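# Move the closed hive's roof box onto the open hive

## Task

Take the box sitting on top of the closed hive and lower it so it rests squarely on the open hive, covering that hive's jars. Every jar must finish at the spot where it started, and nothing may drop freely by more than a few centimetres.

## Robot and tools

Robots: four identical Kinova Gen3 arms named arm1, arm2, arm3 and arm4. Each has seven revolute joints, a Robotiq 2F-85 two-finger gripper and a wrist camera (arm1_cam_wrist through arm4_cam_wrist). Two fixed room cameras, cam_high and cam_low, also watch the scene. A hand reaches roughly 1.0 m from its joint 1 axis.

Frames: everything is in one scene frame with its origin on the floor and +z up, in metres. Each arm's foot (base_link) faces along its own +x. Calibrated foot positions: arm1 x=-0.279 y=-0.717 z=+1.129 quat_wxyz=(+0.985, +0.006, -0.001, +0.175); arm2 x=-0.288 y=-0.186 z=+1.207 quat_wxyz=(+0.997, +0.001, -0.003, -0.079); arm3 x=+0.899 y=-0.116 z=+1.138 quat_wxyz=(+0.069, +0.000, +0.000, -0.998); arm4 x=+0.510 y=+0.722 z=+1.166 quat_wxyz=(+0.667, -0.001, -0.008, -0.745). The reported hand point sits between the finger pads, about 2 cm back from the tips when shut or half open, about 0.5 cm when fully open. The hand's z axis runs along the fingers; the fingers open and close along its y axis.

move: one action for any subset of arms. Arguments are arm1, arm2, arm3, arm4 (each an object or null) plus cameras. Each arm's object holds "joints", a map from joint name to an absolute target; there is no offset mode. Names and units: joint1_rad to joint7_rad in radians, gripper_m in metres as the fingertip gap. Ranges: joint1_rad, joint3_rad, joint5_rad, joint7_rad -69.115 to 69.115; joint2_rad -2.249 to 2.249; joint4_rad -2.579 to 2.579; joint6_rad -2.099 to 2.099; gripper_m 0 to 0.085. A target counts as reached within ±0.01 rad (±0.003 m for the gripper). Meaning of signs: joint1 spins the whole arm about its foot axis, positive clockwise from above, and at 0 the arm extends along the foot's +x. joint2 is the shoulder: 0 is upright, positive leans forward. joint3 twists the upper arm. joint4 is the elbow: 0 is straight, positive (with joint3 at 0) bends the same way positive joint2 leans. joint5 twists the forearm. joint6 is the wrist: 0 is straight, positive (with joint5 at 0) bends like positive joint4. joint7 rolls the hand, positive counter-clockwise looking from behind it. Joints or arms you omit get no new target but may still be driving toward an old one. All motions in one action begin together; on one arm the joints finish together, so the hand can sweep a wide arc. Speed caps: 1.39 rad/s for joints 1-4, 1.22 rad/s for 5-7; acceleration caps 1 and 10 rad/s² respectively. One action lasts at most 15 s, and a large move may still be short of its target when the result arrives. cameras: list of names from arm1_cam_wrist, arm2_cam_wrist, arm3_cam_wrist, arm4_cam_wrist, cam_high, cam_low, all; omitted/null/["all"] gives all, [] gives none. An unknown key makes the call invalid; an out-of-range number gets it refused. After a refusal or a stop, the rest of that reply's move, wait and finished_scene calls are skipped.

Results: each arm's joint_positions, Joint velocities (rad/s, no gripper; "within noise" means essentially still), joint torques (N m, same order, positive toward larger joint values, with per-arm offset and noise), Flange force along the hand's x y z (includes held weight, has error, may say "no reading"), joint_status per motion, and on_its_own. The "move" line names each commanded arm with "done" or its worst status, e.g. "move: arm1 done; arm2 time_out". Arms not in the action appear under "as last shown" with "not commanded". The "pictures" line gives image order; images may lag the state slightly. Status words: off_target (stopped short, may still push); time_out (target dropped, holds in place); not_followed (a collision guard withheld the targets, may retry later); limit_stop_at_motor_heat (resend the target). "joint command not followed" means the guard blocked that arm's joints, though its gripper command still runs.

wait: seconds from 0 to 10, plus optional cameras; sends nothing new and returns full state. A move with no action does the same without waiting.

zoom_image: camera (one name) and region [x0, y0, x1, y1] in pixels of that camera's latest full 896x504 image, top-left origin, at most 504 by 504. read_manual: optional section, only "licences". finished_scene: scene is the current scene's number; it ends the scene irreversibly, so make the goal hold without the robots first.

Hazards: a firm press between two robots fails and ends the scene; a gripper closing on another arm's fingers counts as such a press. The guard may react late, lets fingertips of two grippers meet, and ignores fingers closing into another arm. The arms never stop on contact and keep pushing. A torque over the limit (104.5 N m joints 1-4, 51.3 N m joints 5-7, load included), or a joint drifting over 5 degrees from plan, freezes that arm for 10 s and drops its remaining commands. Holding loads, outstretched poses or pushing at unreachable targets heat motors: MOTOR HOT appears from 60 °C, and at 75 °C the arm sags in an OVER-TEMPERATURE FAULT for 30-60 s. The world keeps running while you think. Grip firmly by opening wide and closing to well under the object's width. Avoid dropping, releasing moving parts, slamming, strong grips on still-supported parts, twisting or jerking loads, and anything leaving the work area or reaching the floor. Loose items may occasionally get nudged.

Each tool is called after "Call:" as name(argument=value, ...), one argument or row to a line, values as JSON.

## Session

Excellent. Same task, so I can reuse the plan; first, the same lookout pose.

Call:
move(
)

Scene clock: 0.00 s.
Joint torques (N m): no reading
Motor temperatures (°C): arm1=[33 32 30 28 37 41 45] | arm2=[32 29 30 32 43 43 40] | arm3=[32 32 30 29 43 43 37] | arm4=[34 34 32 29 37 39 48]
Flange force (N): no reading
Joint velocities: within noise
arm1.joint_positions: joint1_rad=+0.725 joint2_rad=-0.372 joint3_rad=-0.044 joint4_rad=+1.591 joint5_rad=-0.030 joint6_rad=+2.049 joint7_rad=+1.100 gripper_m=+0.085
arm1.joint_status: not commanded
arm1.hand: x=-0.1864 y=-0.7691 z=+1.6052 quat_wxyz=(+0.066, -0.384, -0.921, -0.007) (m; scene frame)
arm2.joint_positions: joint1_rad=+0.249 joint2_rad=-0.319 joint3_rad=-0.091 joint4_rad=+1.424 joint5_rad=-0.003 joint6_rad=+1.946 joint7_rad=+1.318 gripper_m=+0.085
arm2.joint_status: not commanded
arm2.hand: x=-0.1286 y=-0.2587 z=+1.7238 quat_wxyz=(-0.047, -0.281, -0.958, +0.013) (m; scene frame)
arm3.joint_positions: joint1_rad=-0.530 joint2_rad=-0.436 joint3_rad=-0.064 joint4_rad=+1.477 joint5_rad=+0.011 joint6_rad=+1.961 joint7_rad=+1.550 gripper_m=+0.085
arm3.joint_status: not commanded
arm3.hand: x=+0.7830 y=-0.1905 z=+1.6550 quat_wxyz=(-0.009, -0.936, -0.343, +0.072) (m; scene frame)
arm4.joint_positions: joint1_rad=+0.554 joint2_rad=-0.326 joint3_rad=-0.072 joint4_rad=+1.563 joint5_rad=-0.062 joint6_rad=+2.060 joint7_rad=+1.151 gripper_m=+0.085
arm4.joint_status: not commanded
arm4.hand: x=+0.4392 y=+0.6355 z=+1.6459 quat_wxyz=(+0.030, -0.955, -0.285, -0.074) (m; scene frame)
pictures: arm1_cam_wrist, arm2_cam_wrist, arm3_cam_wrist, arm4_cam_wrist, cam_high, cam_low

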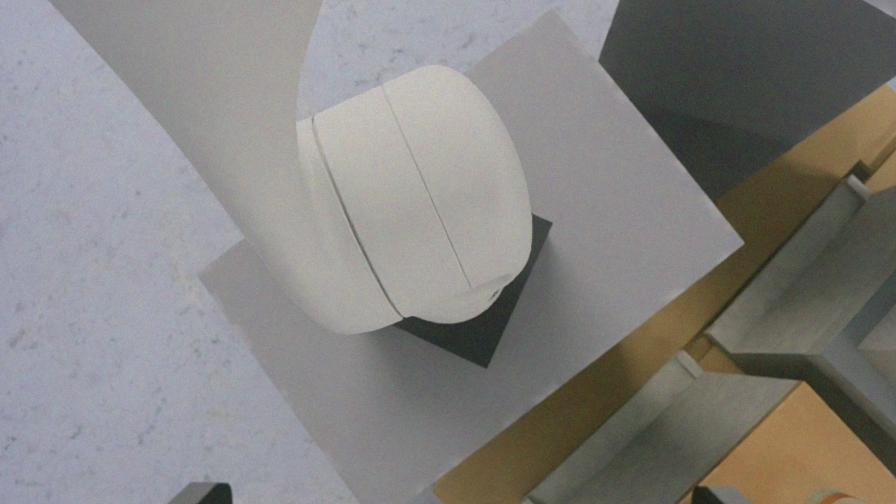

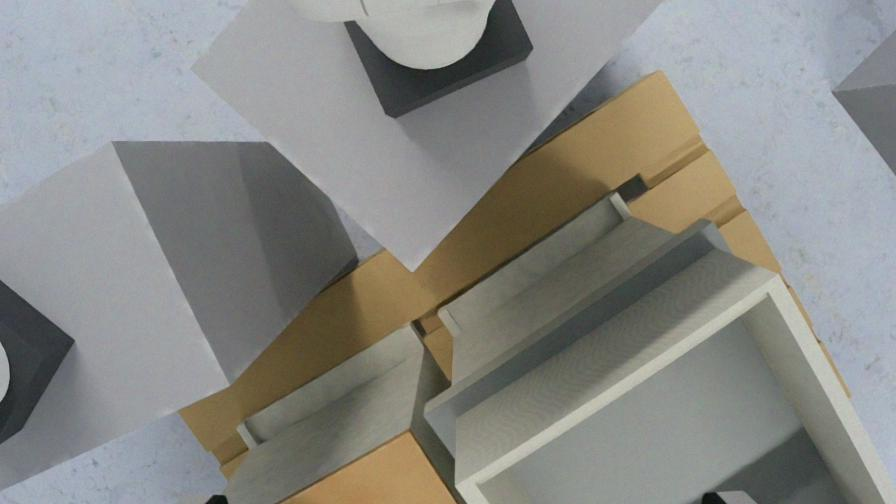

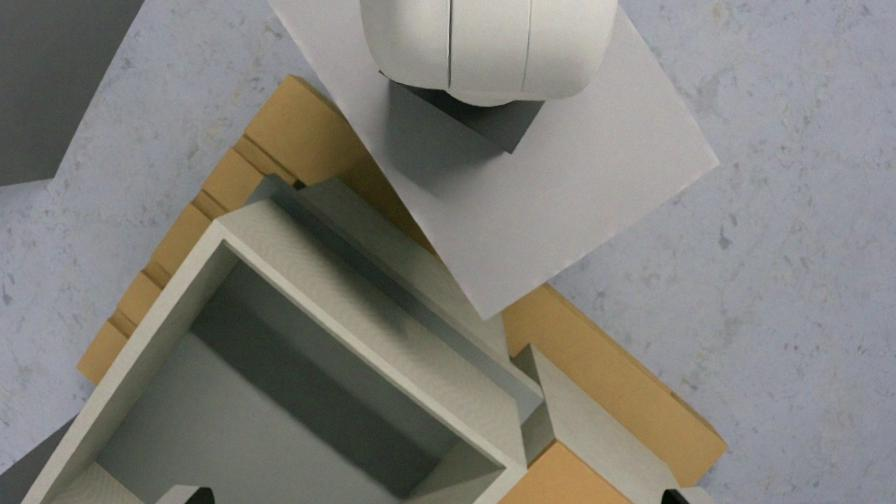

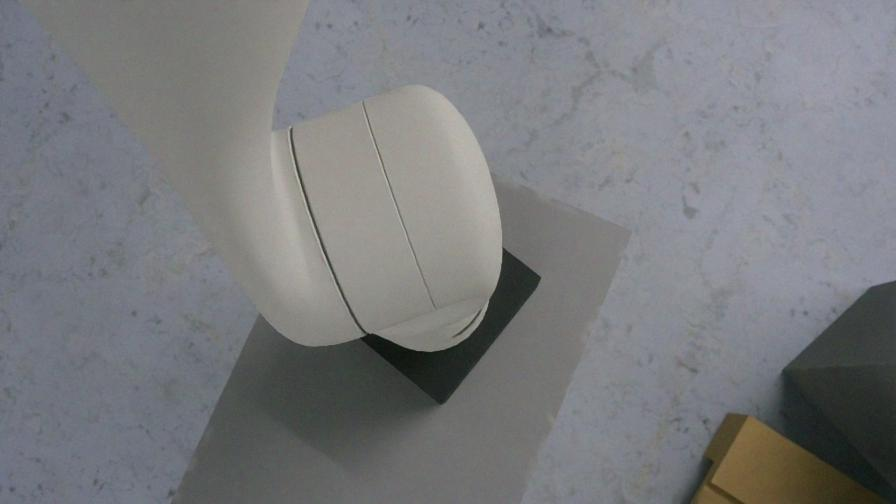

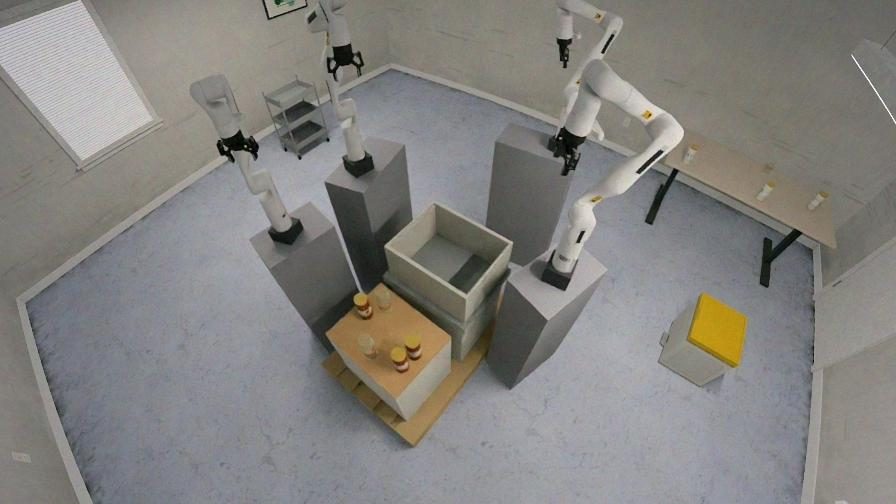

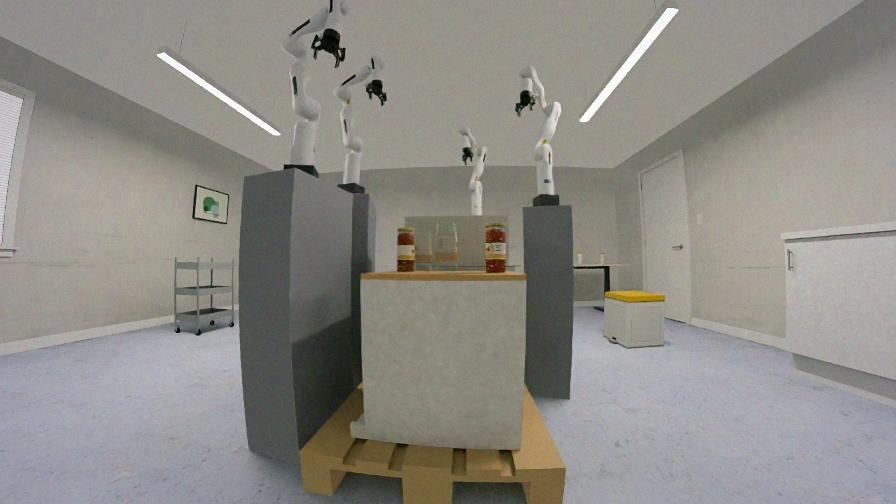

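Call:
move(
  arm1={"joints":{"joint1_rad":0.06,"joint2_rad":0.455,"joint3_rad":0,"joint4_rad":0.548,"joint5_rad":0,"joint6_rad":2.09,"joint7_rad":1.571}},
  arm2={"joints":{"joint1_rad":-0.28,"joint2_rad":0.455,"joint3_rad":0,"joint4_rad":0.548,"joint5_rad":0,"joint6_rad":2.09,"joint7_rad":1.571}},
  arm3={"joints":{"joint1_rad":0.03,"joint2_rad":0.455,"joint3_rad":0,"joint4_rad":0.548,"joint5_rad":0,"joint6_rad":2.09,"joint7_rad":1.571}},
  cameras=[],
)

Call:
wait(
  seconds=1,
  cameras=["arm1_cam_wrist","arm2_cam_wrist","arm3_cam_wrist"],
)

Scene clock: 9.63 s.
Joint torques (N m): arm1=[-1.25 -15.99 -0.3 -8.09 0 0.13 0.11] | arm2=[-0.12 -15.34 -0.6 -8.26 -0.03 0.1 0.04] | arm3=[0.26 -16.06 0.21 -6.37 -0.12 -0.34 0.25] | arm4=[-0.65 -0.86 0.97 -7.07 -0.59 0.3 -0.12]
Motor temperatures (°C): arm1=[33 32 30 28 37 41 45] | arm2=[32 30 30 32 43 43 40] | arm3=[32 32 30 29 43 43 37] | arm4=[34 34 32 29 37 39 48]
Flange force (N): arm1=[5.4 -1.9 6.0] | arm2=[8.9 0.2 8.1] | arm3=[-8.0 0.8 -9.9] | arm4=[1.4 1.6 -3.2]
move: arm1 done; arm2 done; arm3 done
Joint velocities: within noise
arm1.joint_positions: joint1_rad=+0.060 joint2_rad=+0.455 joint3_rad=+0.000 joint4_rad=+0.548 joint5_rad=+0.000 joint6_rad=+2.090 joint7_rad=+1.571 gripper_m=+0.085
arm1.joint_status: all done
arm1.hand: x=+0.1734 y=-0.6135 z=+1.6515 quat_wxyz=(-0.025, +0.145, -0.989, -0.010) (m; scene frame)
arm2.joint_positions: joint1_rad=-0.280 joint2_rad=+0.455 joint3_rad=+0.000 joint4_rad=+0.548 joint5_rad=+0.000 joint6_rad=+2.090 joint7_rad=+1.571 gripper_m=+0.085
arm2.joint_status: all done
arm2.hand: x=+0.1741 y=-0.1550 z=+1.7311 quat_wxyz=(-0.027, +0.061, -0.998, -0.002) (m; scene frame)
arm3.joint_positions: joint1_rad=+0.030 joint2_rad=+0.455 joint3_rad=+0.000 joint4_rad=+0.548 joint5_rad=+0.000 joint6_rad=+2.090 joint7_rad=+1.571 gripper_m=+0.085
arm3.joint_status: all done
arm3.hand: x=+0.4344 y=-0.1416 z=+1.6589 quat_wxyz=(-0.002, -0.998, -0.054, +0.025) (m; scene frame)
arm4: as last shown
pictures: none
No camera images: "cameras" was empty.

Scene clock: 10.63 s.
Joint torques (N m): arm1=[-1.26 -15.84 -0.3 -8.13 0.02 0.14 0.14] | arm2=[-0.12 -15.33 -0.58 -8.25 -0.03 0.1 0.03] | arm3=[0.32 -16.08 0.26 -6.4 -0.12 -0.33 0.21] | arm4=[-0.75 -0.81 1.07 -7.01 -0.6 0.34 -0.1]
Motor temperatures (°C): arm1=[33 32 30 28 37 41 45] | arm2=[32 30 30 32 43 43 40] | arm3=[32 32 30 29 43 43 37] | arm4=[34 34 32 29 37 39 48]
Flange force (N): arm1=[6.3 -1.8 6.6] | arm2=[8.9 0.2 8.0] | arm3=[-7.8 0.9 -9.6] | arm4=[1.6 2.0 -3.3]
Joint velocities: within noise
arm1.joint_positions: joint1_rad=+0.060 joint2_rad=+0.455 joint3_rad=+0.000 joint4_rad=+0.548 joint5_rad=+0.000 joint6_rad=+2.090 joint7_rad=+1.571 gripper_m=+0.085
arm1.joint_status: all done
arm1.hand: x=+0.1734 y=-0.6135 z=+1.6515 quat_wxyz=(-0.025, +0.145, -0.989, -0.010) (m; scene frame)
arm2.joint_positions: joint1_rad=-0.280 joint2_rad=+0.455 joint3_rad=+0.000 joint4_rad=+0.548 joint5_rad=+0.000 joint6_rad=+2.090 joint7_rad=+1.571 gripper_m=+0.085
arm2.joint_status: all done
arm2.hand: x=+0.1741 y=-0.1550 z=+1.7311 quat_wxyz=(-0.027, +0.061, -0.998, -0.002) (m; scene frame)
arm3.joint_positions: joint1_rad=+0.030 joint2_rad=+0.455 joint3_rad=+0.000 joint4_rad=+0.548 joint5_rad=+0.000 joint6_rad=+2.090 joint7_rad=+1.571 gripper_m=+0.085
arm3.joint_status: all done
arm3.hand: x=+0.4344 y=-0.1416 z=+1.6589 quat_wxyz=(-0.002, -0.998, -0.054, +0.025) (m; scene frame)
arm4.joint_positions: joint1_rad=+0.554 joint2_rad=-0.326 joint3_rad=-0.072 joint4_rad=+1.563 joint5_rad=-0.062 joint6_rad=+2.060 joint7_rad=+1.151 gripper_m=+0.085
arm4.joint_status: not commanded
arm4.hand: x=+0.4392 y=+0.6355 z=+1.6459 quat_wxyz=(+0.030, -0.955, -0.285, -0.074) (m; scene frame)
wait: 1.00 s; at rest by 0.27 s
pictures: arm1_cam_wrist, arm2_cam_wrist, arm3_cam_wrist

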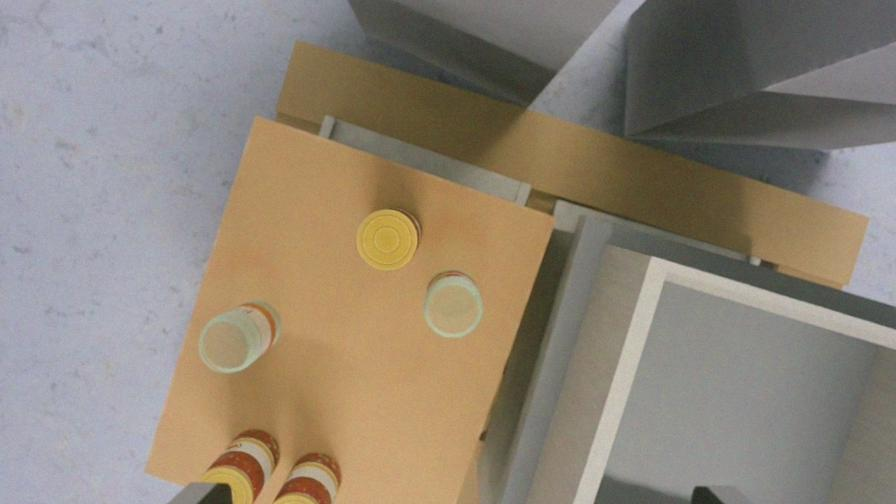

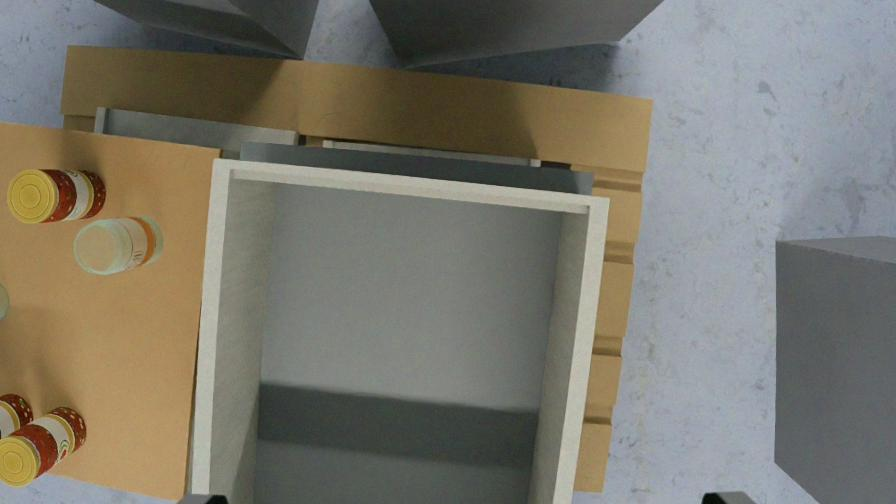

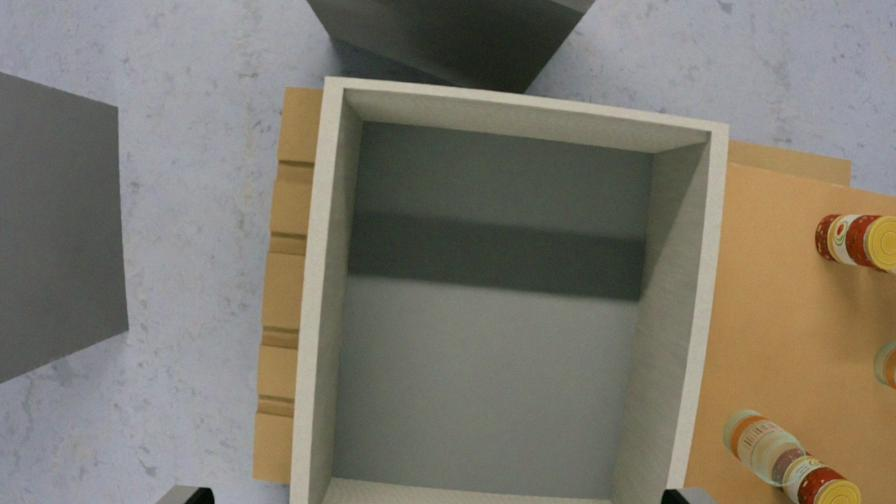

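Call:
move(
  arm3={"joints":{"joint2_rad":-0.1,"joint4_rad":1.3,"joint6_rad":1.9,"joint1_rad":-0.2764}},
  cameras=[],
)

Call:
move(
  arm2={"joints":{"joint1_rad":-0.1363,"joint2_rad":1.2539,"joint4_rad":1.8542,"joint6_rad":0.0335,"joint7_rad":3.1663}},
  cameras=[],
)

Call:
move(
  arm3={"joints":{"joint1_rad":-0.2764,"joint2_rad":1.0847,"joint4_rad":2.2582,"joint6_rad":-0.2013,"joint7_rad":-0.4115}},
  cameras=["arm2_cam_wrist","arm3_cam_wrist","cam_high"],
)

Scene clock: 69.83 s.
Joint torques (N m): arm1=[-1.28 -16 -0.28 -8.18 0.04 0.13 0.13] | arm2=[-0.11 -15.36 -0.62 -8.28 -0.01 0.11 0.07] | arm3=[0.34 -6.02 -0.02 -7.23 -0.14 -0.36 0.25] | arm4=[-0.68 -0.8 1 -7.03 -0.6 0.35 -0.09]
Motor temperatures (°C): arm1=[33 33 30 28 37 41 45] | arm2=[32 30 30 33 43 43 40] | arm3=[32 32 30 29 43 43 37] | arm4=[34 34 32 30 36 39 48]
Flange force (N): arm1=[6.0 -1.9 6.6] | arm2=[9.0 0.3 8.2] | arm3=[-1.7 1.3 -5.3] | arm4=[1.6 1.8 -3.2]
move: arm3 done
Joint velocities: within noise
arm1, arm2, arm4: as last shown
arm3.joint_positions: joint1_rad=-0.276 joint2_rad=-0.100 joint3_rad=+0.000 joint4_rad=+1.300 joint5_rad=+0.000 joint6_rad=+1.900 joint7_rad=+1.571 gripper_m=+0.085
arm3.joint_status: all done
arm3.hand: x=+0.6479 y=-0.1996 z=+1.6443 quat_wxyz=(-0.005, -0.978, -0.206, +0.021) (m; scene frame)
pictures: none
No camera images: "cameras" was empty.

Scene clock: 72.63 s.
Joint torques (N m): arm1=[-1.21 -16.03 -0.29 -8.12 0.08 0.13 0.08] | arm2=[-0.11 -18.27 -0.28 -0.91 -0.02 0.19 0.07] | arm3=[0.31 -6.03 -0.07 -7.24 -0.16 -0.34 0.22] | arm4=[-0.62 -0.78 1.02 -7.01 -0.62 0.33 -0.13]
Motor temperatures (°C): arm1=[33 33 30 28 37 41 45] | arm2=[32 30 30 33 43 43 40] | arm3=[32 32 30 29 43 43 37] | arm4=[34 34 32 30 36 39 48]
Flange force (N): arm1=[5.4 -1.9 6.0] | arm2=[-0.1 2.5 -3.5] | arm3=[-1.7 1.1 -5.1] | arm4=[1.6 1.7 -3.3]
move: arm2 done
Joint velocities: within noise
arm1, arm3, arm4: as last shown
arm2.joint_positions: joint1_rad=-0.136 joint2_rad=+1.254 joint3_rad=+0.000 joint4_rad=+1.854 joint5_rad=+0.000 joint6_rad=+0.034 joint7_rad=+3.166 gripper_m=+0.085
arm2.joint_status: all done
arm2.hand: x=+0.1233 y=-0.2195 z=+1.0002 quat_wxyz=(-0.003, +0.708, -0.706, +0.001) (m; scene frame)
pictures: none
No camera images: "cameras" was empty.

Scene clock: 75.37 s.
Joint torques (N m): arm1=[-1.17 -15.9 -0.3 -8.16 0.04 0.13 0.09] | arm2=[-0.11 -18.25 -0.3 -0.9 -0.02 0.19 0.05] | arm3=[0.27 -15.5 0.46 2.58 -0.1 -0.29 0.27] | arm4=[-0.68 -0.83 1 -7.02 -0.56 0.36 -0.1]
Motor temperatures (°C): arm1=[33 33 30 28 37 41 45] | arm2=[32 30 30 33 42 43 40] | arm3=[32 32 30 29 43 43 37] | arm4=[34 34 32 30 36 39 48]
Flange force (N): arm1=[6.2 -1.7 6.7] | arm2=[-0.1 2.5 -3.6] | arm3=[2.2 3.1 -0.8] | arm4=[1.5 1.9 -3.2]
move: arm3 done
Joint velocities: within noise
arm1, arm2, arm4: as last shown
arm3.joint_positions: joint1_rad=-0.276 joint2_rad=+1.085 joint3_rad=+0.000 joint4_rad=+2.258 joint5_rad=+0.000 joint6_rad=-0.201 joint7_rad=-0.412 gripper_m=+0.085
arm3.joint_status: all done
arm3.hand: x=+0.6060 y=-0.2185 z=+1.0000 quat_wxyz=(-0.001, -0.708, +0.706, +0.000) (m; scene frame)
pictures: arm2_cam_wrist, arm3_cam_wrist, cam_high

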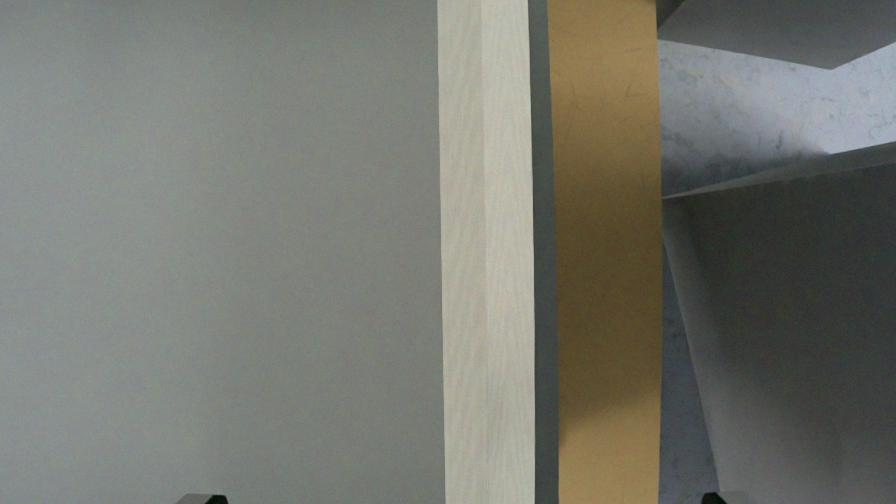

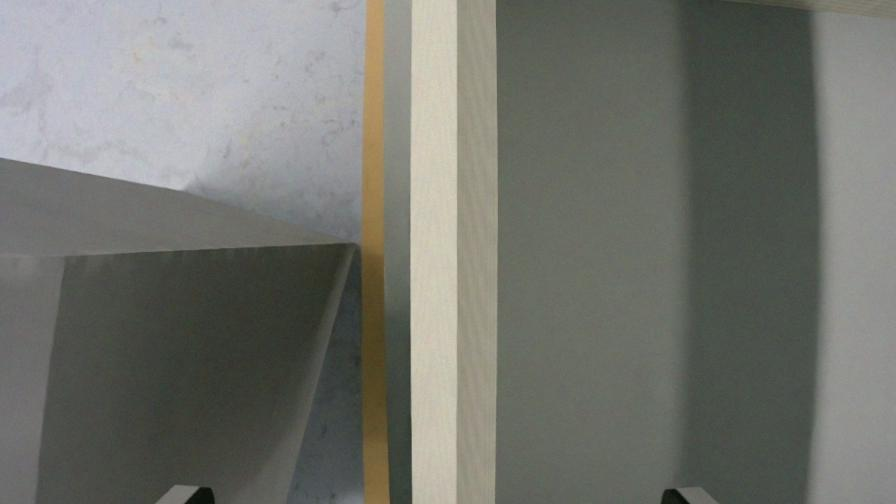

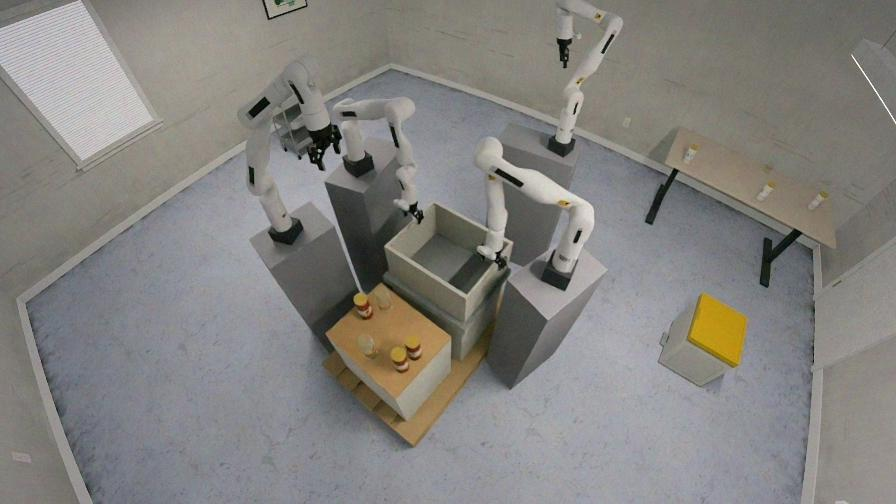

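Call:
move(
  arm2={"joints":{"joint1_rad":-0.1366,"joint2_rad":1.4342,"joint4_rad":1.7432,"joint6_rad":-0.0358,"joint7_rad":3.157}},
  arm3={"joints":{"joint1_rad":-0.276,"joint2_rad":1.2933,"joint4_rad":2.1435,"joint6_rad":-0.2952,"joint7_rad":-0.4201}},
  cameras=["arm2_cam_wrist","arm3_cam_wrist"],
)

Scene clock: 89.80 s.
Joint torques (N m): arm1=[-1.24 -15.99 -0.38 -8.14 0.04 0.11 0.14] | arm2=[-0.12 -18.44 -0.27 -0.21 -0.04 0.19 0.06] | arm3=[0.33 -16.27 0.51 3.5 -0.14 -0.3 0.29] | arm4=[-0.64 -0.78 1.01 -6.99 -0.61 0.3 -0.12]
Motor temperatures (°C): arm1=[33 33 30 28 37 41 45] | arm2=[32 30 30 32 42 43 40] | arm3=[32 32 30 29 43 43 37] | arm4=[34 34 32 30 36 39 48]
Flange force (N): arm1=[5.6 -1.8 6.2] | arm2=[0.1 2.0 -3.8] | arm3=[2.4 3.4 0.3] | arm4=[1.6 1.7 -3.5]
move: arm2 done; arm3 done
Joint velocities: within noise
arm1, arm4: as last shown
arm2.joint_positions: joint1_rad=-0.137 joint2_rad=+1.434 joint3_rad=+0.000 joint4_rad=+1.743 joint5_rad=+0.000 joint6_rad=-0.036 joint7_rad=+3.157 gripper_m=+0.085
arm2.joint_status: all done
arm2.hand: x=+0.1190 y=-0.2192 z=+0.9264 quat_wxyz=(-0.003, +0.705, -0.709, +0.001) (m; scene frame)
arm3.joint_positions: joint1_rad=-0.276 joint2_rad=+1.293 joint3_rad=+0.000 joint4_rad=+2.144 joint5_rad=+0.000 joint6_rad=-0.295 joint7_rad=-0.420 gripper_m=+0.085
arm3.joint_status: all done
arm3.hand: x=+0.6022 y=-0.2201 z=+0.9260 quat_wxyz=(-0.001, -0.705, +0.709, +0.000) (m; scene frame)
pictures: arm2_cam_wrist, arm3_cam_wrist

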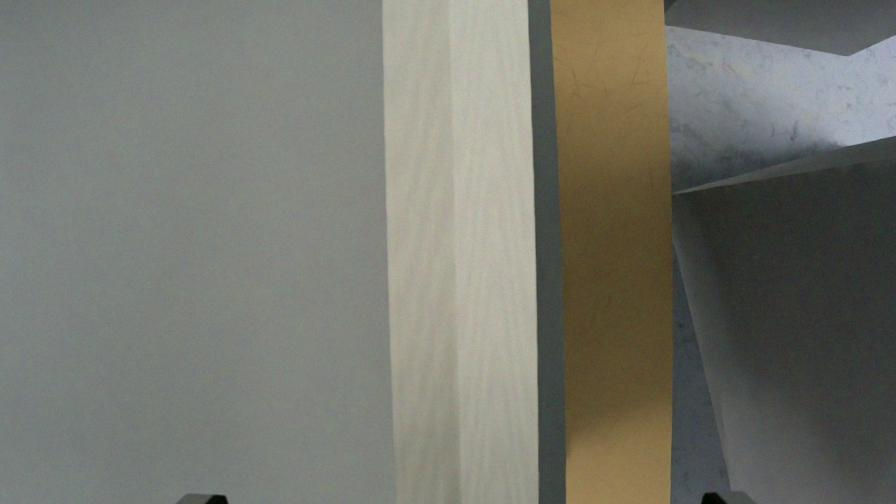

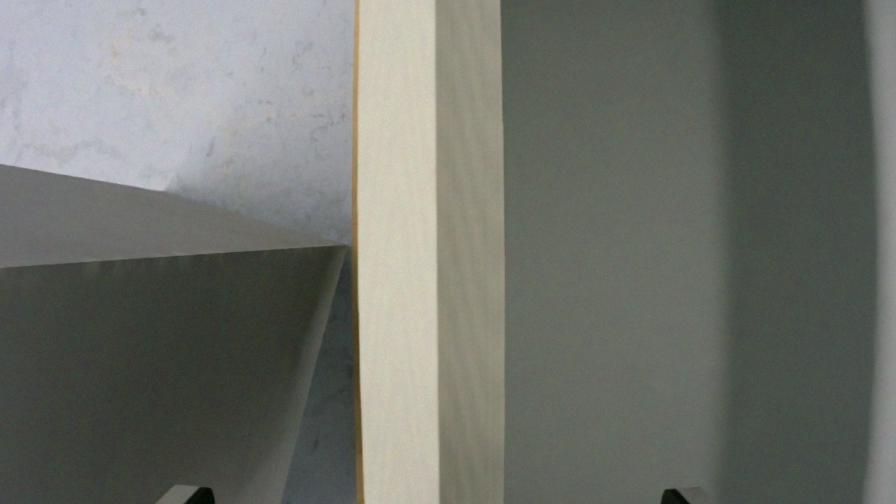

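Call:
move(
  arm2={"joints":{"gripper_m":0.035}},
  arm3={"joints":{"gripper_m":0.035}},
  cameras=[],
)

Call:
move(
  arm2={"joints":{"gripper_m":0.005}},
  arm3={"joints":{"gripper_m":0.005}},
  cameras=["arm2_cam_wrist","arm3_cam_wrist"],
)

Scene clock: 95.43 s.
Joint torques (N m): arm1=[-1.19 -15.92 -0.36 -8.1 0.02 0.16 0.18] | arm2=[-0.13 -18.45 -0.28 -0.26 -0.05 0.2 0.07] | arm3=[0.34 -16.18 0.43 3.42 -0.14 -0.29 0.22] | arm4=[-0.63 -0.9 1.02 -7.01 -0.58 0.32 -0.11]
Motor temperatures (°C): arm1=[33 33 30 28 37 41 45] | arm2=[32 30 30 32 42 43 40] | arm3=[32 32 30 29 43 43 37] | arm4=[34 34 32 30 36 39 48]
Flange force (N): arm1=[5.8 -1.6 6.4] | arm2=[0.1 2.2 -3.9] | arm3=[2.2 3.2 0.0] | arm4=[1.4 1.9 -3.4]
move: arm2 done; arm3 done
Joint velocities: within noise
arm1, arm4: as last shown
arm2.joint_positions: joint1_rad=-0.137 joint2_rad=+1.434 joint3_rad=+0.000 joint4_rad=+1.743 joint5_rad=+0.000 joint6_rad=-0.036 joint7_rad=+3.157 gripper_m=+0.035
arm2.joint_status: all done
arm2.hand: x=+0.1190 y=-0.2192 z=+0.9264 quat_wxyz=(-0.003, +0.705, -0.709, +0.001) (m; scene frame)
arm3.joint_positions: joint1_rad=-0.276 joint2_rad=+1.293 joint3_rad=+0.000 joint4_rad=+2.144 joint5_rad=+0.000 joint6_rad=-0.295 joint7_rad=-0.420 gripper_m=+0.035
arm3.joint_status: all done
arm3.hand: x=+0.6022 y=-0.2201 z=+0.9260 quat_wxyz=(-0.001, -0.705, +0.709, +0.000) (m; scene frame)
pictures: none
No camera images: "cameras" was empty.

Scene clock: 96.17 s.
Joint torques (N m): arm1=[-1.22 -15.96 -0.28 -8.18 -0.01 0.11 0.15] | arm2=[0.2 -15.05 -1.22 -4.4 -1.03 -1.98 -0.97] | arm3=[0.4 -11.36 -1.29 3.32 -0.62 0.58 -0.54] | arm4=[-0.76 -0.85 1.04 -7.02 -0.63 0.34 -0.16]
Motor temperatures (°C): arm1=[33 33 30 28 37 41 45] | arm2=[32 30 30 32 42 43 40] | arm3=[32 32 30 29 43 43 37] | arm4=[34 34 32 30 36 39 48]
Flange force (N): arm1=[6.1 -1.7 6.6] | arm2=[1.4 7.8 -21.2] | arm3=[0.2 4.7 -12.3] | arm4=[1.4 1.7 -3.3]
move: arm2 off_target; arm3 off_target
Joint velocities: within noise
arm1, arm4: as last shown
arm2.joint_positions: joint1_rad=-0.137 joint2_rad=+1.434 joint3_rad=+0.000 joint4_rad=+1.743 joint5_rad=+0.000 joint6_rad=-0.036 joint7_rad=+3.157 gripper_m=+0.018
arm2.joint_status: gripper_m off_target (ended at +0.018, target +0.005)
arm2.hand: x=+0.1190 y=-0.2191 z=+0.9264 quat_wxyz=(-0.003, +0.705, -0.709, +0.001) (m; scene frame)
arm3.joint_positions: joint1_rad=-0.276 joint2_rad=+1.293 joint3_rad=+0.000 joint4_rad=+2.144 joint5_rad=+0.000 joint6_rad=-0.295 joint7_rad=-0.420 gripper_m=+0.018
arm3.joint_status: gripper_m off_target (ended at +0.018, target +0.005)
arm3.hand: x=+0.6022 y=-0.2201 z=+0.9260 quat_wxyz=(-0.001, -0.705, +0.709, +0.000) (m; scene frame)
pictures: arm2_cam_wrist, arm3_cam_wrist

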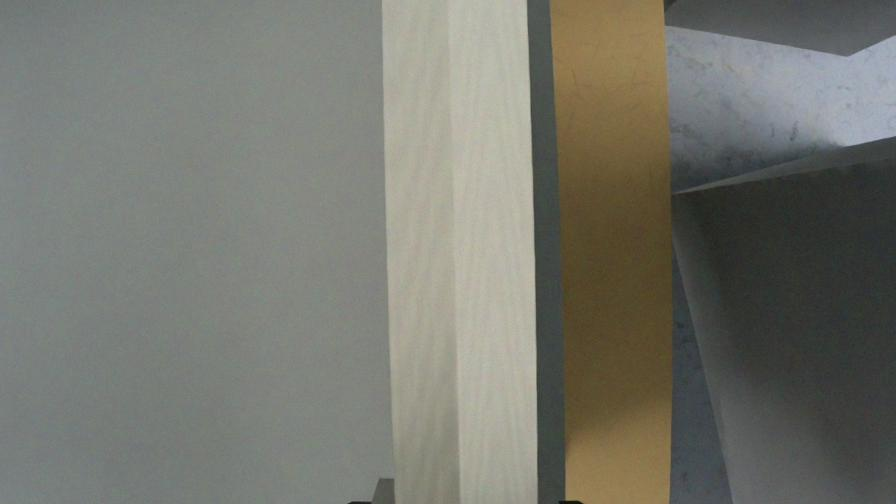

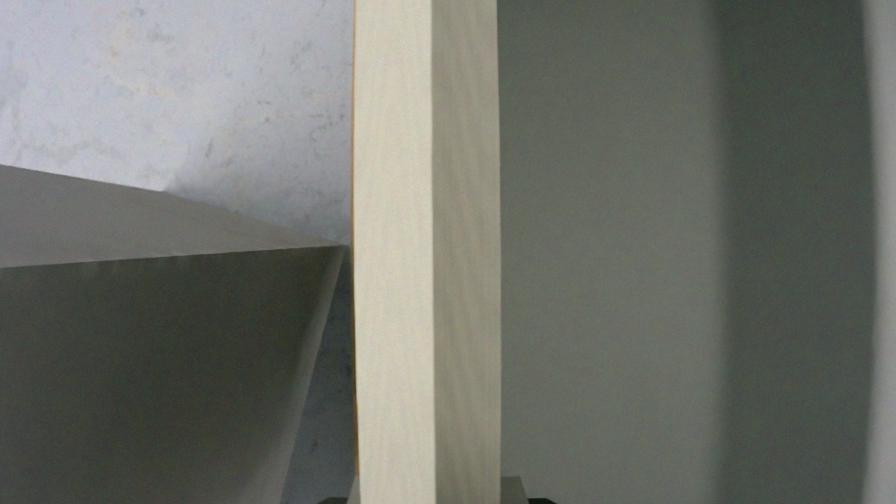

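Call:
move(
  arm2={"joints":{"joint2_rad":1.39,"joint4_rad":1.776,"joint6_rad":-0.0244}},
  arm3={"joints":{"joint2_rad":1.2428,"joint4_rad":2.171,"joint6_rad":-0.2722}},
  cameras=["cam_low"],
)

Scene clock: 116.27 s.
Joint torques (N m): arm1=[-1.22 -16.01 -0.32 -8.11 0.02 0.15 0.13] | arm2=[1.74 -28.31 2.08 -2.2 -0.9 -0.76 -0.81] | arm3=[2.02 -21.54 2.41 4.6 -0.79 0.05 -0.29] | arm4=[-0.69 -0.86 0.97 -6.97 -0.63 0.34 -0.14]
Motor temperatures (°C): arm1=[33 33 30 28 37 41 45] | arm2=[32 31 30 32 42 43 40] | arm3=[32 32 30 29 43 43 37] | arm4=[34 34 32 30 36 39 48]
Flange force (N): arm1=[5.5 -1.8 6.1] | arm2=[-2.7 5.5 16.3] | arm3=[5.2 0.3 17.4] | arm4=[1.3 1.6 -3.5]
move: arm2 done; arm3 done
Joint velocities: within noise
arm1, arm4: as last shown
arm2.joint_positions: joint1_rad=-0.137 joint2_rad=+1.390 joint3_rad=+0.000 joint4_rad=+1.776 joint5_rad=+0.000 joint6_rad=-0.024 joint7_rad=+3.157 gripper_m=+0.018
arm2.joint_status: all done
arm2.hand: x=+0.1195 y=-0.2192 z=+0.9447 quat_wxyz=(-0.003, +0.705, -0.709, +0.001) (m; scene frame)
arm3.joint_positions: joint1_rad=-0.276 joint2_rad=+1.243 joint3_rad=+0.000 joint4_rad=+2.171 joint5_rad=+0.000 joint6_rad=-0.272 joint7_rad=-0.420 gripper_m=+0.018
arm3.joint_status: all done
arm3.hand: x=+0.6017 y=-0.2203 z=+0.9442 quat_wxyz=(-0.001, -0.705, +0.709, +0.000) (m; scene frame)
pictures: cam_low

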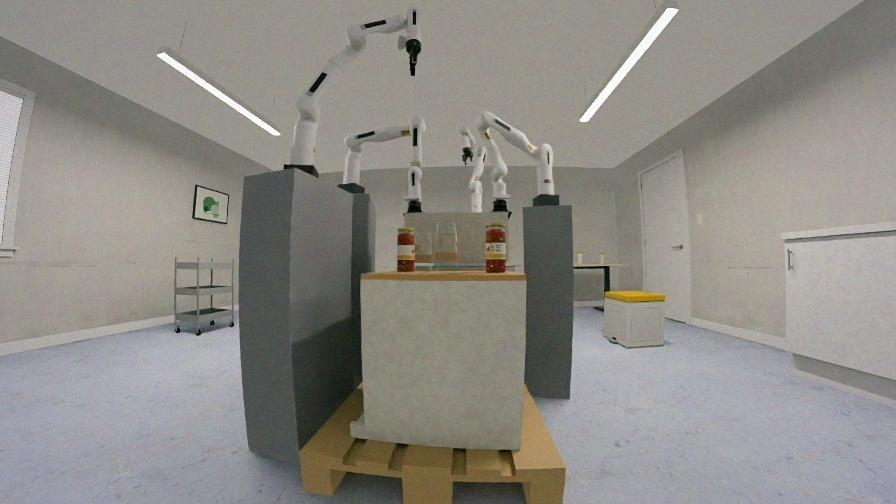

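Call:
move(
  arm1={"joints":{"joint1_rad":1.0}},
  arm2={"joints":{"joint2_rad":1.3028,"joint4_rad":1.8372,"joint6_rad":0.0016}},
  arm3={"joints":{"joint2_rad":1.1417,"joint4_rad":2.2226,"joint6_rad":-0.2227}},
  cameras=[],
)

Call:
move(
  arm2={"joints":{"joint2_rad":1.1784,"joint4_rad":1.9066,"joint6_rad":0.0566}},
  arm3={"joints":{"joint2_rad":0.9912,"joint4_rad":2.2745,"joint6_rad":-0.1241}},
  cameras=[],
)

Call:
move(
  arm2={"joints":{"joint2_rad":1.0517,"joint4_rad":1.9575,"joint6_rad":0.1324}},
  arm3={"joints":{"joint2_rad":0.8336,"joint4_rad":2.3026,"joint6_rad":0.0054}},
  cameras=[],
)

Call:
move(
  arm2={"joints":{"joint2_rad":0.9247,"joint4_rad":1.9883,"joint6_rad":0.2286}},
  arm3={"joints":{"joint2_rad":0.674,"joint4_rad":2.3061,"joint6_rad":0.1615}},
  cameras=[],
)

Call:
move(
  arm2={"joints":{"joint2_rad":0.7756,"joint4_rad":1.9982,"joint6_rad":0.3678}},
  arm3={"joints":{"joint2_rad":0.4907,"joint4_rad":2.2766,"joint6_rad":0.3743}},
  cameras=["cam_low","cam_high"],
)

Scene clock: 163.33 s.
Joint torques (N m): arm1=[-1.17 -16.13 -0.24 -8.13 0.05 0.14 0.14] | arm2=[1.94 -27.04 2.21 -1.27 -0.92 -0.2 -0.86] | arm3=[2.06 -20.22 2.19 5.02 -0.84 0.65 -0.35] | arm4=[-0.66 -0.84 1.01 -7.04 -0.61 0.35 -0.14]
Motor temperatures (°C): arm1=[33 33 30 28 37 41 45] | arm2=[32 32 30 32 42 43 40] | arm3=[32 33 30 29 43 43 37] | arm4=[34 34 32 30 36 39 48]
Flange force (N): arm1=[5.7 -1.7 6.1] | arm2=[-2.9 3.1 16.6] | arm3=[5.7 2.0 16.7] | arm4=[1.4 1.7 -3.2]
move: arm1 done; arm2 done; arm3 done
Joint velocities: within noise
arm1.joint_positions: joint1_rad=+1.000 joint2_rad=+0.455 joint3_rad=+0.000 joint4_rad=+0.548 joint5_rad=+0.000 joint6_rad=+2.090 joint7_rad=+1.571 gripper_m=+0.085
arm1.joint_status: all done
arm1.hand: x=+0.0767 y=-1.0240 z=+1.6464 quat_wxyz=(-0.021, -0.318, -0.948, +0.002) (m; scene frame)
arm2.joint_positions: joint1_rad=-0.137 joint2_rad=+1.303 joint3_rad=+0.000 joint4_rad=+1.837 joint5_rad=+0.000 joint6_rad=+0.002 joint7_rad=+3.157 gripper_m=+0.018
arm2.joint_status: all done
arm2.hand: x=+0.1194 y=-0.2193 z=+0.9803 quat_wxyz=(-0.003, +0.705, -0.709, +0.001) (m; scene frame)
arm3.joint_positions: joint1_rad=-0.276 joint2_rad=+1.142 joint3_rad=+0.000 joint4_rad=+2.223 joint5_rad=+0.000 joint6_rad=-0.223 joint7_rad=-0.420 gripper_m=+0.018
arm3.joint_status: all done
arm3.hand: x=+0.6023 y=-0.2200 z=+0.9799 quat_wxyz=(-0.001, -0.705, +0.709, +0.000) (m; scene frame)
arm4.joint_positions: joint1_rad=+0.554 joint2_rad=-0.326 joint3_rad=-0.072 joint4_rad=+1.563 joint5_rad=-0.062 joint6_rad=+2.060 joint7_rad=+1.151 gripper_m=+0.085
arm4.joint_status: not commanded
arm4.hand: x=+0.4392 y=+0.6355 z=+1.6459 quat_wxyz=(+0.030, -0.955, -0.285, -0.074) (m; scene frame)
pictures: none
No camera images: "cameras" was empty.

Scene clock: 164.43 s.
Joint torques (N m): arm1=[-1.21 -16.12 -0.28 -8.11 0.03 0.14 0.12] | arm2=[1.98 -27.75 2.34 -3.74 -0.9 -0.89 -0.91] | arm3=[2.38 -20.6 2.79 2.38 -0.91 -0.03 -0.47] | arm4=[-0.65 -0.82 1.07 -7.06 -0.62 0.31 -0.13]
Motor temperatures (°C): arm1=[33 33 30 28 37 41 45] | arm2=[32 32 30 32 42 43 40] | arm3=[32 33 30 29 43 43 37] | arm4=[34 34 32 30 36 39 48]
Flange force (N): arm1=[5.6 -1.8 6.1] | arm2=[-3.1 6.3 16.7] | arm3=[5.8 -0.2 16.5] | arm4=[1.6 1.8 -3.2]
move: arm2 done; arm3 done
Joint velocities: within noise
arm1, arm4: as last shown
arm2.joint_positions: joint1_rad=-0.137 joint2_rad=+1.178 joint3_rad=+0.000 joint4_rad=+1.907 joint5_rad=+0.000 joint6_rad=+0.057 joint7_rad=+3.157 gripper_m=+0.018
arm2.joint_status: all done
arm2.hand: x=+0.1195 y=-0.2193 z=+1.0303 quat_wxyz=(-0.003, +0.705, -0.709, +0.002) (m; scene frame)
arm3.joint_positions: joint1_rad=-0.276 joint2_rad=+0.991 joint3_rad=+0.000 joint4_rad=+2.274 joint5_rad=+0.000 joint6_rad=-0.124 joint7_rad=-0.420 gripper_m=+0.018
arm3.joint_status: all done
arm3.hand: x=+0.6023 y=-0.2199 z=+1.0300 quat_wxyz=(-0.001, -0.705, +0.709, +0.000) (m; scene frame)
pictures: none
No camera images: "cameras" was empty.

Scene clock: 165.53 s.
Joint torques (N m): arm1=[-1.16 -16.13 -0.33 -8.12 0.05 0.18 0.14] | arm2=[1.95 -28.11 2.36 -6.42 -0.82 -1.61 -0.92] | arm3=[2.7 -20.28 3.19 -0.65 -0.79 -0.58 -0.48] | arm4=[-0.71 -0.73 1.07 -7.02 -0.62 0.35 -0.08]
Motor temperatures (°C): arm1=[33 33 30 28 37 41 45] | arm2=[32 32 30 32 42 43 40] | arm3=[32 33 30 29 43 43 37] | arm4=[34 34 32 30 36 39 48]
Flange force (N): arm1=[5.7 -1.7 6.2] | arm2=[-3.3 9.2 17.0] | arm3=[6.1 -2.6 15.6] | arm4=[1.8 2.0 -3.1]
move: arm2 done; arm3 done
Joint velocities: within noise
arm1, arm4: as last shown
arm2.joint_positions: joint1_rad=-0.137 joint2_rad=+1.052 joint3_rad=+0.000 joint4_rad=+1.957 joint5_rad=+0.000 joint6_rad=+0.132 joint7_rad=+3.157 gripper_m=+0.018
arm2.joint_status: all done
arm2.hand: x=+0.1194 y=-0.2194 z=+1.0804 quat_wxyz=(-0.003, +0.705, -0.709, +0.001) (m; scene frame)
arm3.joint_positions: joint1_rad=-0.276 joint2_rad=+0.834 joint3_rad=+0.000 joint4_rad=+2.303 joint5_rad=+0.000 joint6_rad=+0.005 joint7_rad=-0.420 gripper_m=+0.018
arm3.joint_status: all done
arm3.hand: x=+0.6023 y=-0.2199 z=+1.0800 quat_wxyz=(-0.001, -0.705, +0.709, +0.000) (m; scene frame)
pictures: none
No camera images: "cameras" was empty.

Scene clock: 166.63 s.
Joint torques (N m): arm1=[-1.11 -16.19 -0.3 -8.12 0.05 0.19 0.13] | arm2=[2 -28.08 2.43 -9.24 -0.71 -2.21 -0.98] | arm3=[3.1 -19.57 3.48 -3.74 -0.62 -1.02 -0.53] | arm4=[-0.68 -0.8 1.05 -6.99 -0.63 0.32 -0.14]
Motor temperatures (°C): arm1=[33 33 30 28 37 41 45] | arm2=[32 32 30 32 42 43 40] | arm3=[32 33 30 29 43 43 37] | arm4=[34 34 32 30 36 39 48]
Flange force (N): arm1=[5.6 -1.6 6.2] | arm2=[-3.6 12.0 17.6] | arm3=[6.7 -4.8 15.1] | arm4=[1.6 1.7 -3.4]
move: arm2 done; arm3 done
Joint velocities: within noise
arm1, arm4: as last shown
arm2.joint_positions: joint1_rad=-0.137 joint2_rad=+0.925 joint3_rad=+0.000 joint4_rad=+1.988 joint5_rad=+0.000 joint6_rad=+0.229 joint7_rad=+3.157 gripper_m=+0.018
arm2.joint_status: all done
arm2.hand: x=+0.1195 y=-0.2195 z=+1.1305 quat_wxyz=(-0.003, +0.705, -0.709, +0.002) (m; scene frame)
arm3.joint_positions: joint1_rad=-0.276 joint2_rad=+0.674 joint3_rad=+0.000 joint4_rad=+2.306 joint5_rad=+0.000 joint6_rad=+0.162 joint7_rad=-0.420 gripper_m=+0.018
arm3.joint_status: all done
arm3.hand: x=+0.6024 y=-0.2198 z=+1.1300 quat_wxyz=(-0.001, -0.705, +0.709, +0.000) (m; scene frame)
pictures: none
No camera images: "cameras" was empty.

Scene clock: 167.80 s.
Joint torques (N m): arm1=[-1.24 -16.21 -0.25 -8.08 0.02 0.19 0.16] | arm2=[2.01 -27.59 2.43 -12.99 -0.54 -3.07 -1.02] | arm3=[3.52 -18.45 3.85 -8.05 -0.24 -1.74 -0.61] | arm4=[-0.66 -0.77 1.09 -7.02 -0.6 0.28 -0.11]
Motor temperatures (°C): arm1=[33 33 30 28 37 41 45] | arm2=[32 32 30 32 42 43 40] | arm3=[32 33 30 29 43 43 37] | arm4=[34 34 32 30 36 39 48]
Flange force (N): arm1=[5.2 -1.8 5.9] | arm2=[-3.8 15.7 18.0] | arm3=[6.8 -8.3 14.3] | arm4=[1.8 1.9 -3.4]
move: arm2 done; arm3 done
Joint velocities: within noise
arm1, arm4: as last shown
arm2.joint_positions: joint1_rad=-0.137 joint2_rad=+0.776 joint3_rad=+0.000 joint4_rad=+1.998 joint5_rad=+0.000 joint6_rad=+0.368 joint7_rad=+3.157 gripper_m=+0.018
arm2.joint_status: all done
arm2.hand: x=+0.1196 y=-0.2196 z=+1.1904 quat_wxyz=(-0.003, +0.705, -0.709, +0.002) (m; scene frame)
arm3.joint_positions: joint1_rad=-0.276 joint2_rad=+0.491 joint3_rad=+0.000 joint4_rad=+2.277 joint5_rad=+0.000 joint6_rad=+0.374 joint7_rad=-0.420 gripper_m=+0.018
arm3.joint_status: all done
arm3.hand: x=+0.6024 y=-0.2198 z=+1.1900 quat_wxyz=(-0.001, -0.705, +0.709, +0.000) (m; scene frame)
pictures: cam_high, cam_low

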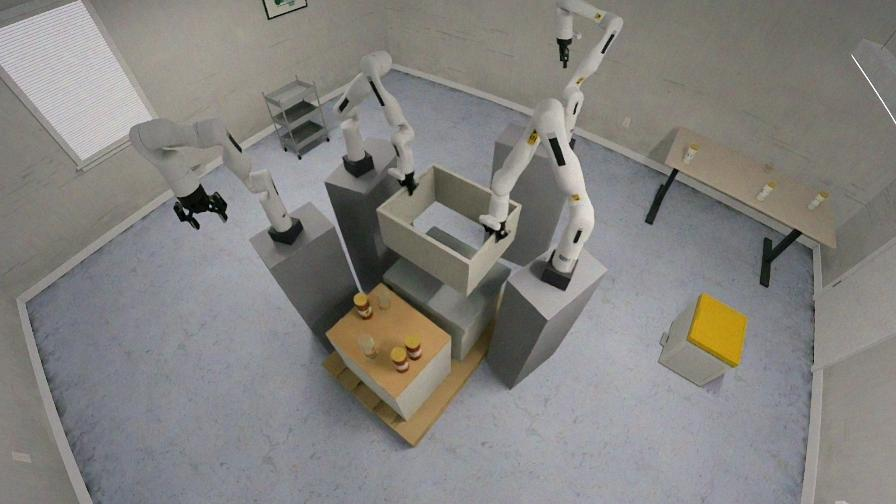

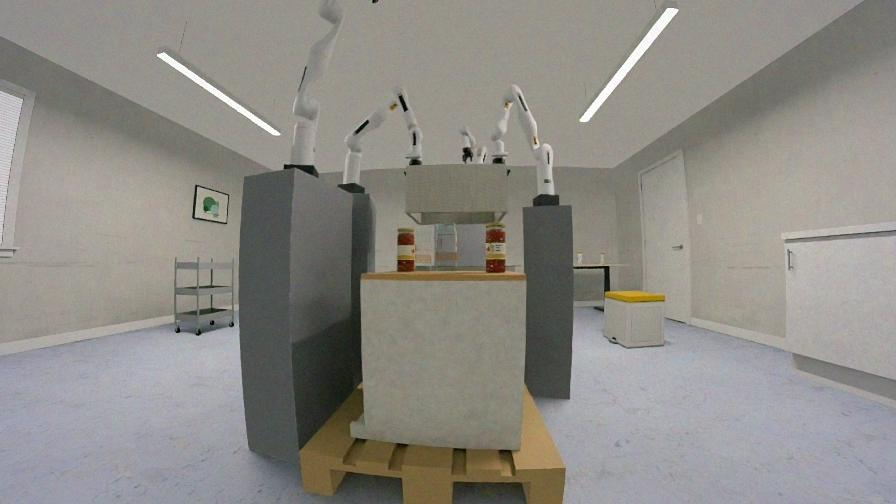

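Call:
move(
  arm2={"joints":{"joint1_rad":0.0129,"joint2_rad":0.7829,"joint4_rad":1.9718,"joint6_rad":0.3869,"joint7_rad":3.3038}},
  arm3={"joints":{"joint1_rad":-0.4438,"joint2_rad":0.5237,"joint4_rad":2.1883,"joint6_rad":0.4296,"joint7_rad":-0.5907}},
  cameras=[],
)

Call:
move(
  arm2={"joints":{"joint1_rad":0.1555,"joint2_rad":0.7991,"joint4_rad":1.915,"joint6_rad":0.4275,"joint7_rad":3.4436}},
  arm3={"joints":{"joint1_rad":-0.5803,"joint2_rad":0.5697,"joint4_rad":2.0713,"joint6_rad":0.5006,"joint7_rad":-0.7299}},
  cameras=["cam_high"],
)

Scene clock: 174.63 s.
Joint torques (N m): arm1=[-1.11 -16.15 -0.32 -8.15 0.04 0.15 0.15] | arm2=[0.72 -28.83 0.86 -15.11 -0.71 -3.98 -0.93] | arm3=[4.62 -20.32 4.91 -9.44 0.38 -2.19 -0.38] | arm4=[-0.66 -0.84 1.07 -7.05 -0.63 0.35 -0.09]
Motor temperatures (°C): arm1=[33 34 30 28 37 41 45] | arm2=[32 33 30 32 42 43 40] | arm3=[32 33 30 29 43 43 37] | arm4=[34 34 32 30 36 39 48]
Flange force (N): arm1=[5.7 -1.6 6.3] | arm2=[-4.0 18.8 17.9] | arm3=[7.5 -11.9 14.4] | arm4=[1.5 2.0 -3.2]
move: arm2 done; arm3 done
Joint velocities: within noise
arm1, arm4: as last shown
arm2.joint_positions: joint1_rad=+0.013 joint2_rad=+0.783 joint3_rad=+0.000 joint4_rad=+1.972 joint5_rad=+0.000 joint6_rad=+0.387 joint7_rad=+3.304 gripper_m=+0.018
arm2.joint_status: all done
arm2.hand: x=+0.1177 y=-0.2812 z=+1.1903 quat_wxyz=(-0.003, +0.704, -0.710, +0.001) (m; scene frame)
arm3.joint_positions: joint1_rad=-0.444 joint2_rad=+0.524 joint3_rad=+0.000 joint4_rad=+2.188 joint5_rad=+0.000 joint6_rad=+0.430 joint7_rad=-0.591 gripper_m=+0.018
arm3.joint_status: all done
arm3.hand: x=+0.6003 y=-0.2833 z=+1.1901 quat_wxyz=(-0.001, -0.704, +0.710, +0.000) (m; scene frame)
pictures: none
No camera images: "cameras" was empty.

Scene clock: 175.70 s.
Joint torques (N m): arm1=[-1.12 -16.17 -0.27 -8.22 0.04 0.17 0.14] | arm2=[-0.32 -30.22 -0.22 -16.62 -1.06 -4.53 -1.03] | arm3=[6.45 -22.3 6.33 -10.1 0.88 -2.13 -0.52] | arm4=[-0.63 -0.84 0.97 -6.95 -0.59 0.3 -0.11]
Motor temperatures (°C): arm1=[33 34 30 28 37 41 45] | arm2=[32 33 30 32 42 43 40] | arm3=[32 33 30 29 43 43 37] | arm4=[34 34 32 30 36 39 48]
Flange force (N): arm1=[6.3 -1.6 6.9] | arm2=[-4.6 20.5 17.9] | arm3=[8.5 -14.7 14.8] | arm4=[1.4 1.7 -3.7]
move: arm2 done; arm3 done
Joint velocities: within noise
arm1, arm4: as last shown
arm2.joint_positions: joint1_rad=+0.155 joint2_rad=+0.799 joint3_rad=+0.000 joint4_rad=+1.915 joint5_rad=+0.000 joint6_rad=+0.427 joint7_rad=+3.444 gripper_m=+0.018
arm2.joint_status: all done
arm2.hand: x=+0.1158 y=-0.3428 z=+1.1904 quat_wxyz=(-0.003, +0.703, -0.711, +0.001) (m; scene frame)
arm3.joint_positions: joint1_rad=-0.580 joint2_rad=+0.570 joint3_rad=+0.000 joint4_rad=+2.071 joint5_rad=+0.000 joint6_rad=+0.501 joint7_rad=-0.730 gripper_m=+0.018
arm3.joint_status: all done
arm3.hand: x=+0.5983 y=-0.3465 z=+1.1901 quat_wxyz=(-0.001, -0.703, +0.711, +0.000) (m; scene frame)
pictures: cam_high

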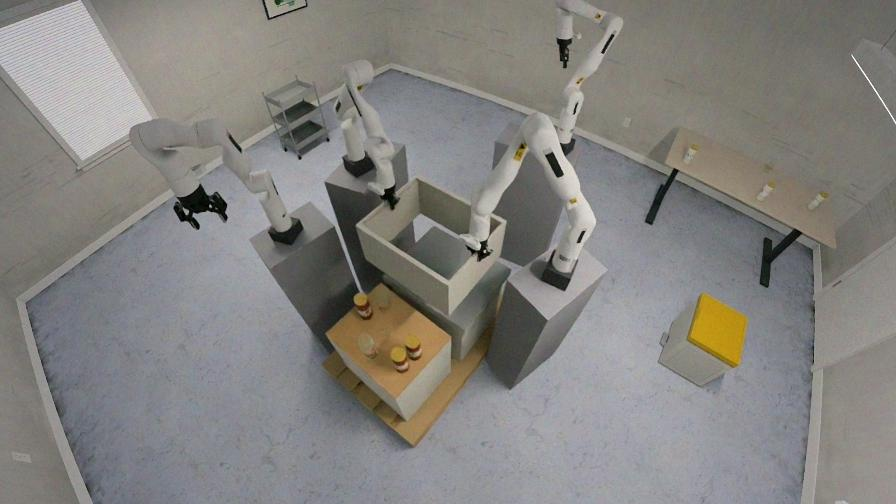

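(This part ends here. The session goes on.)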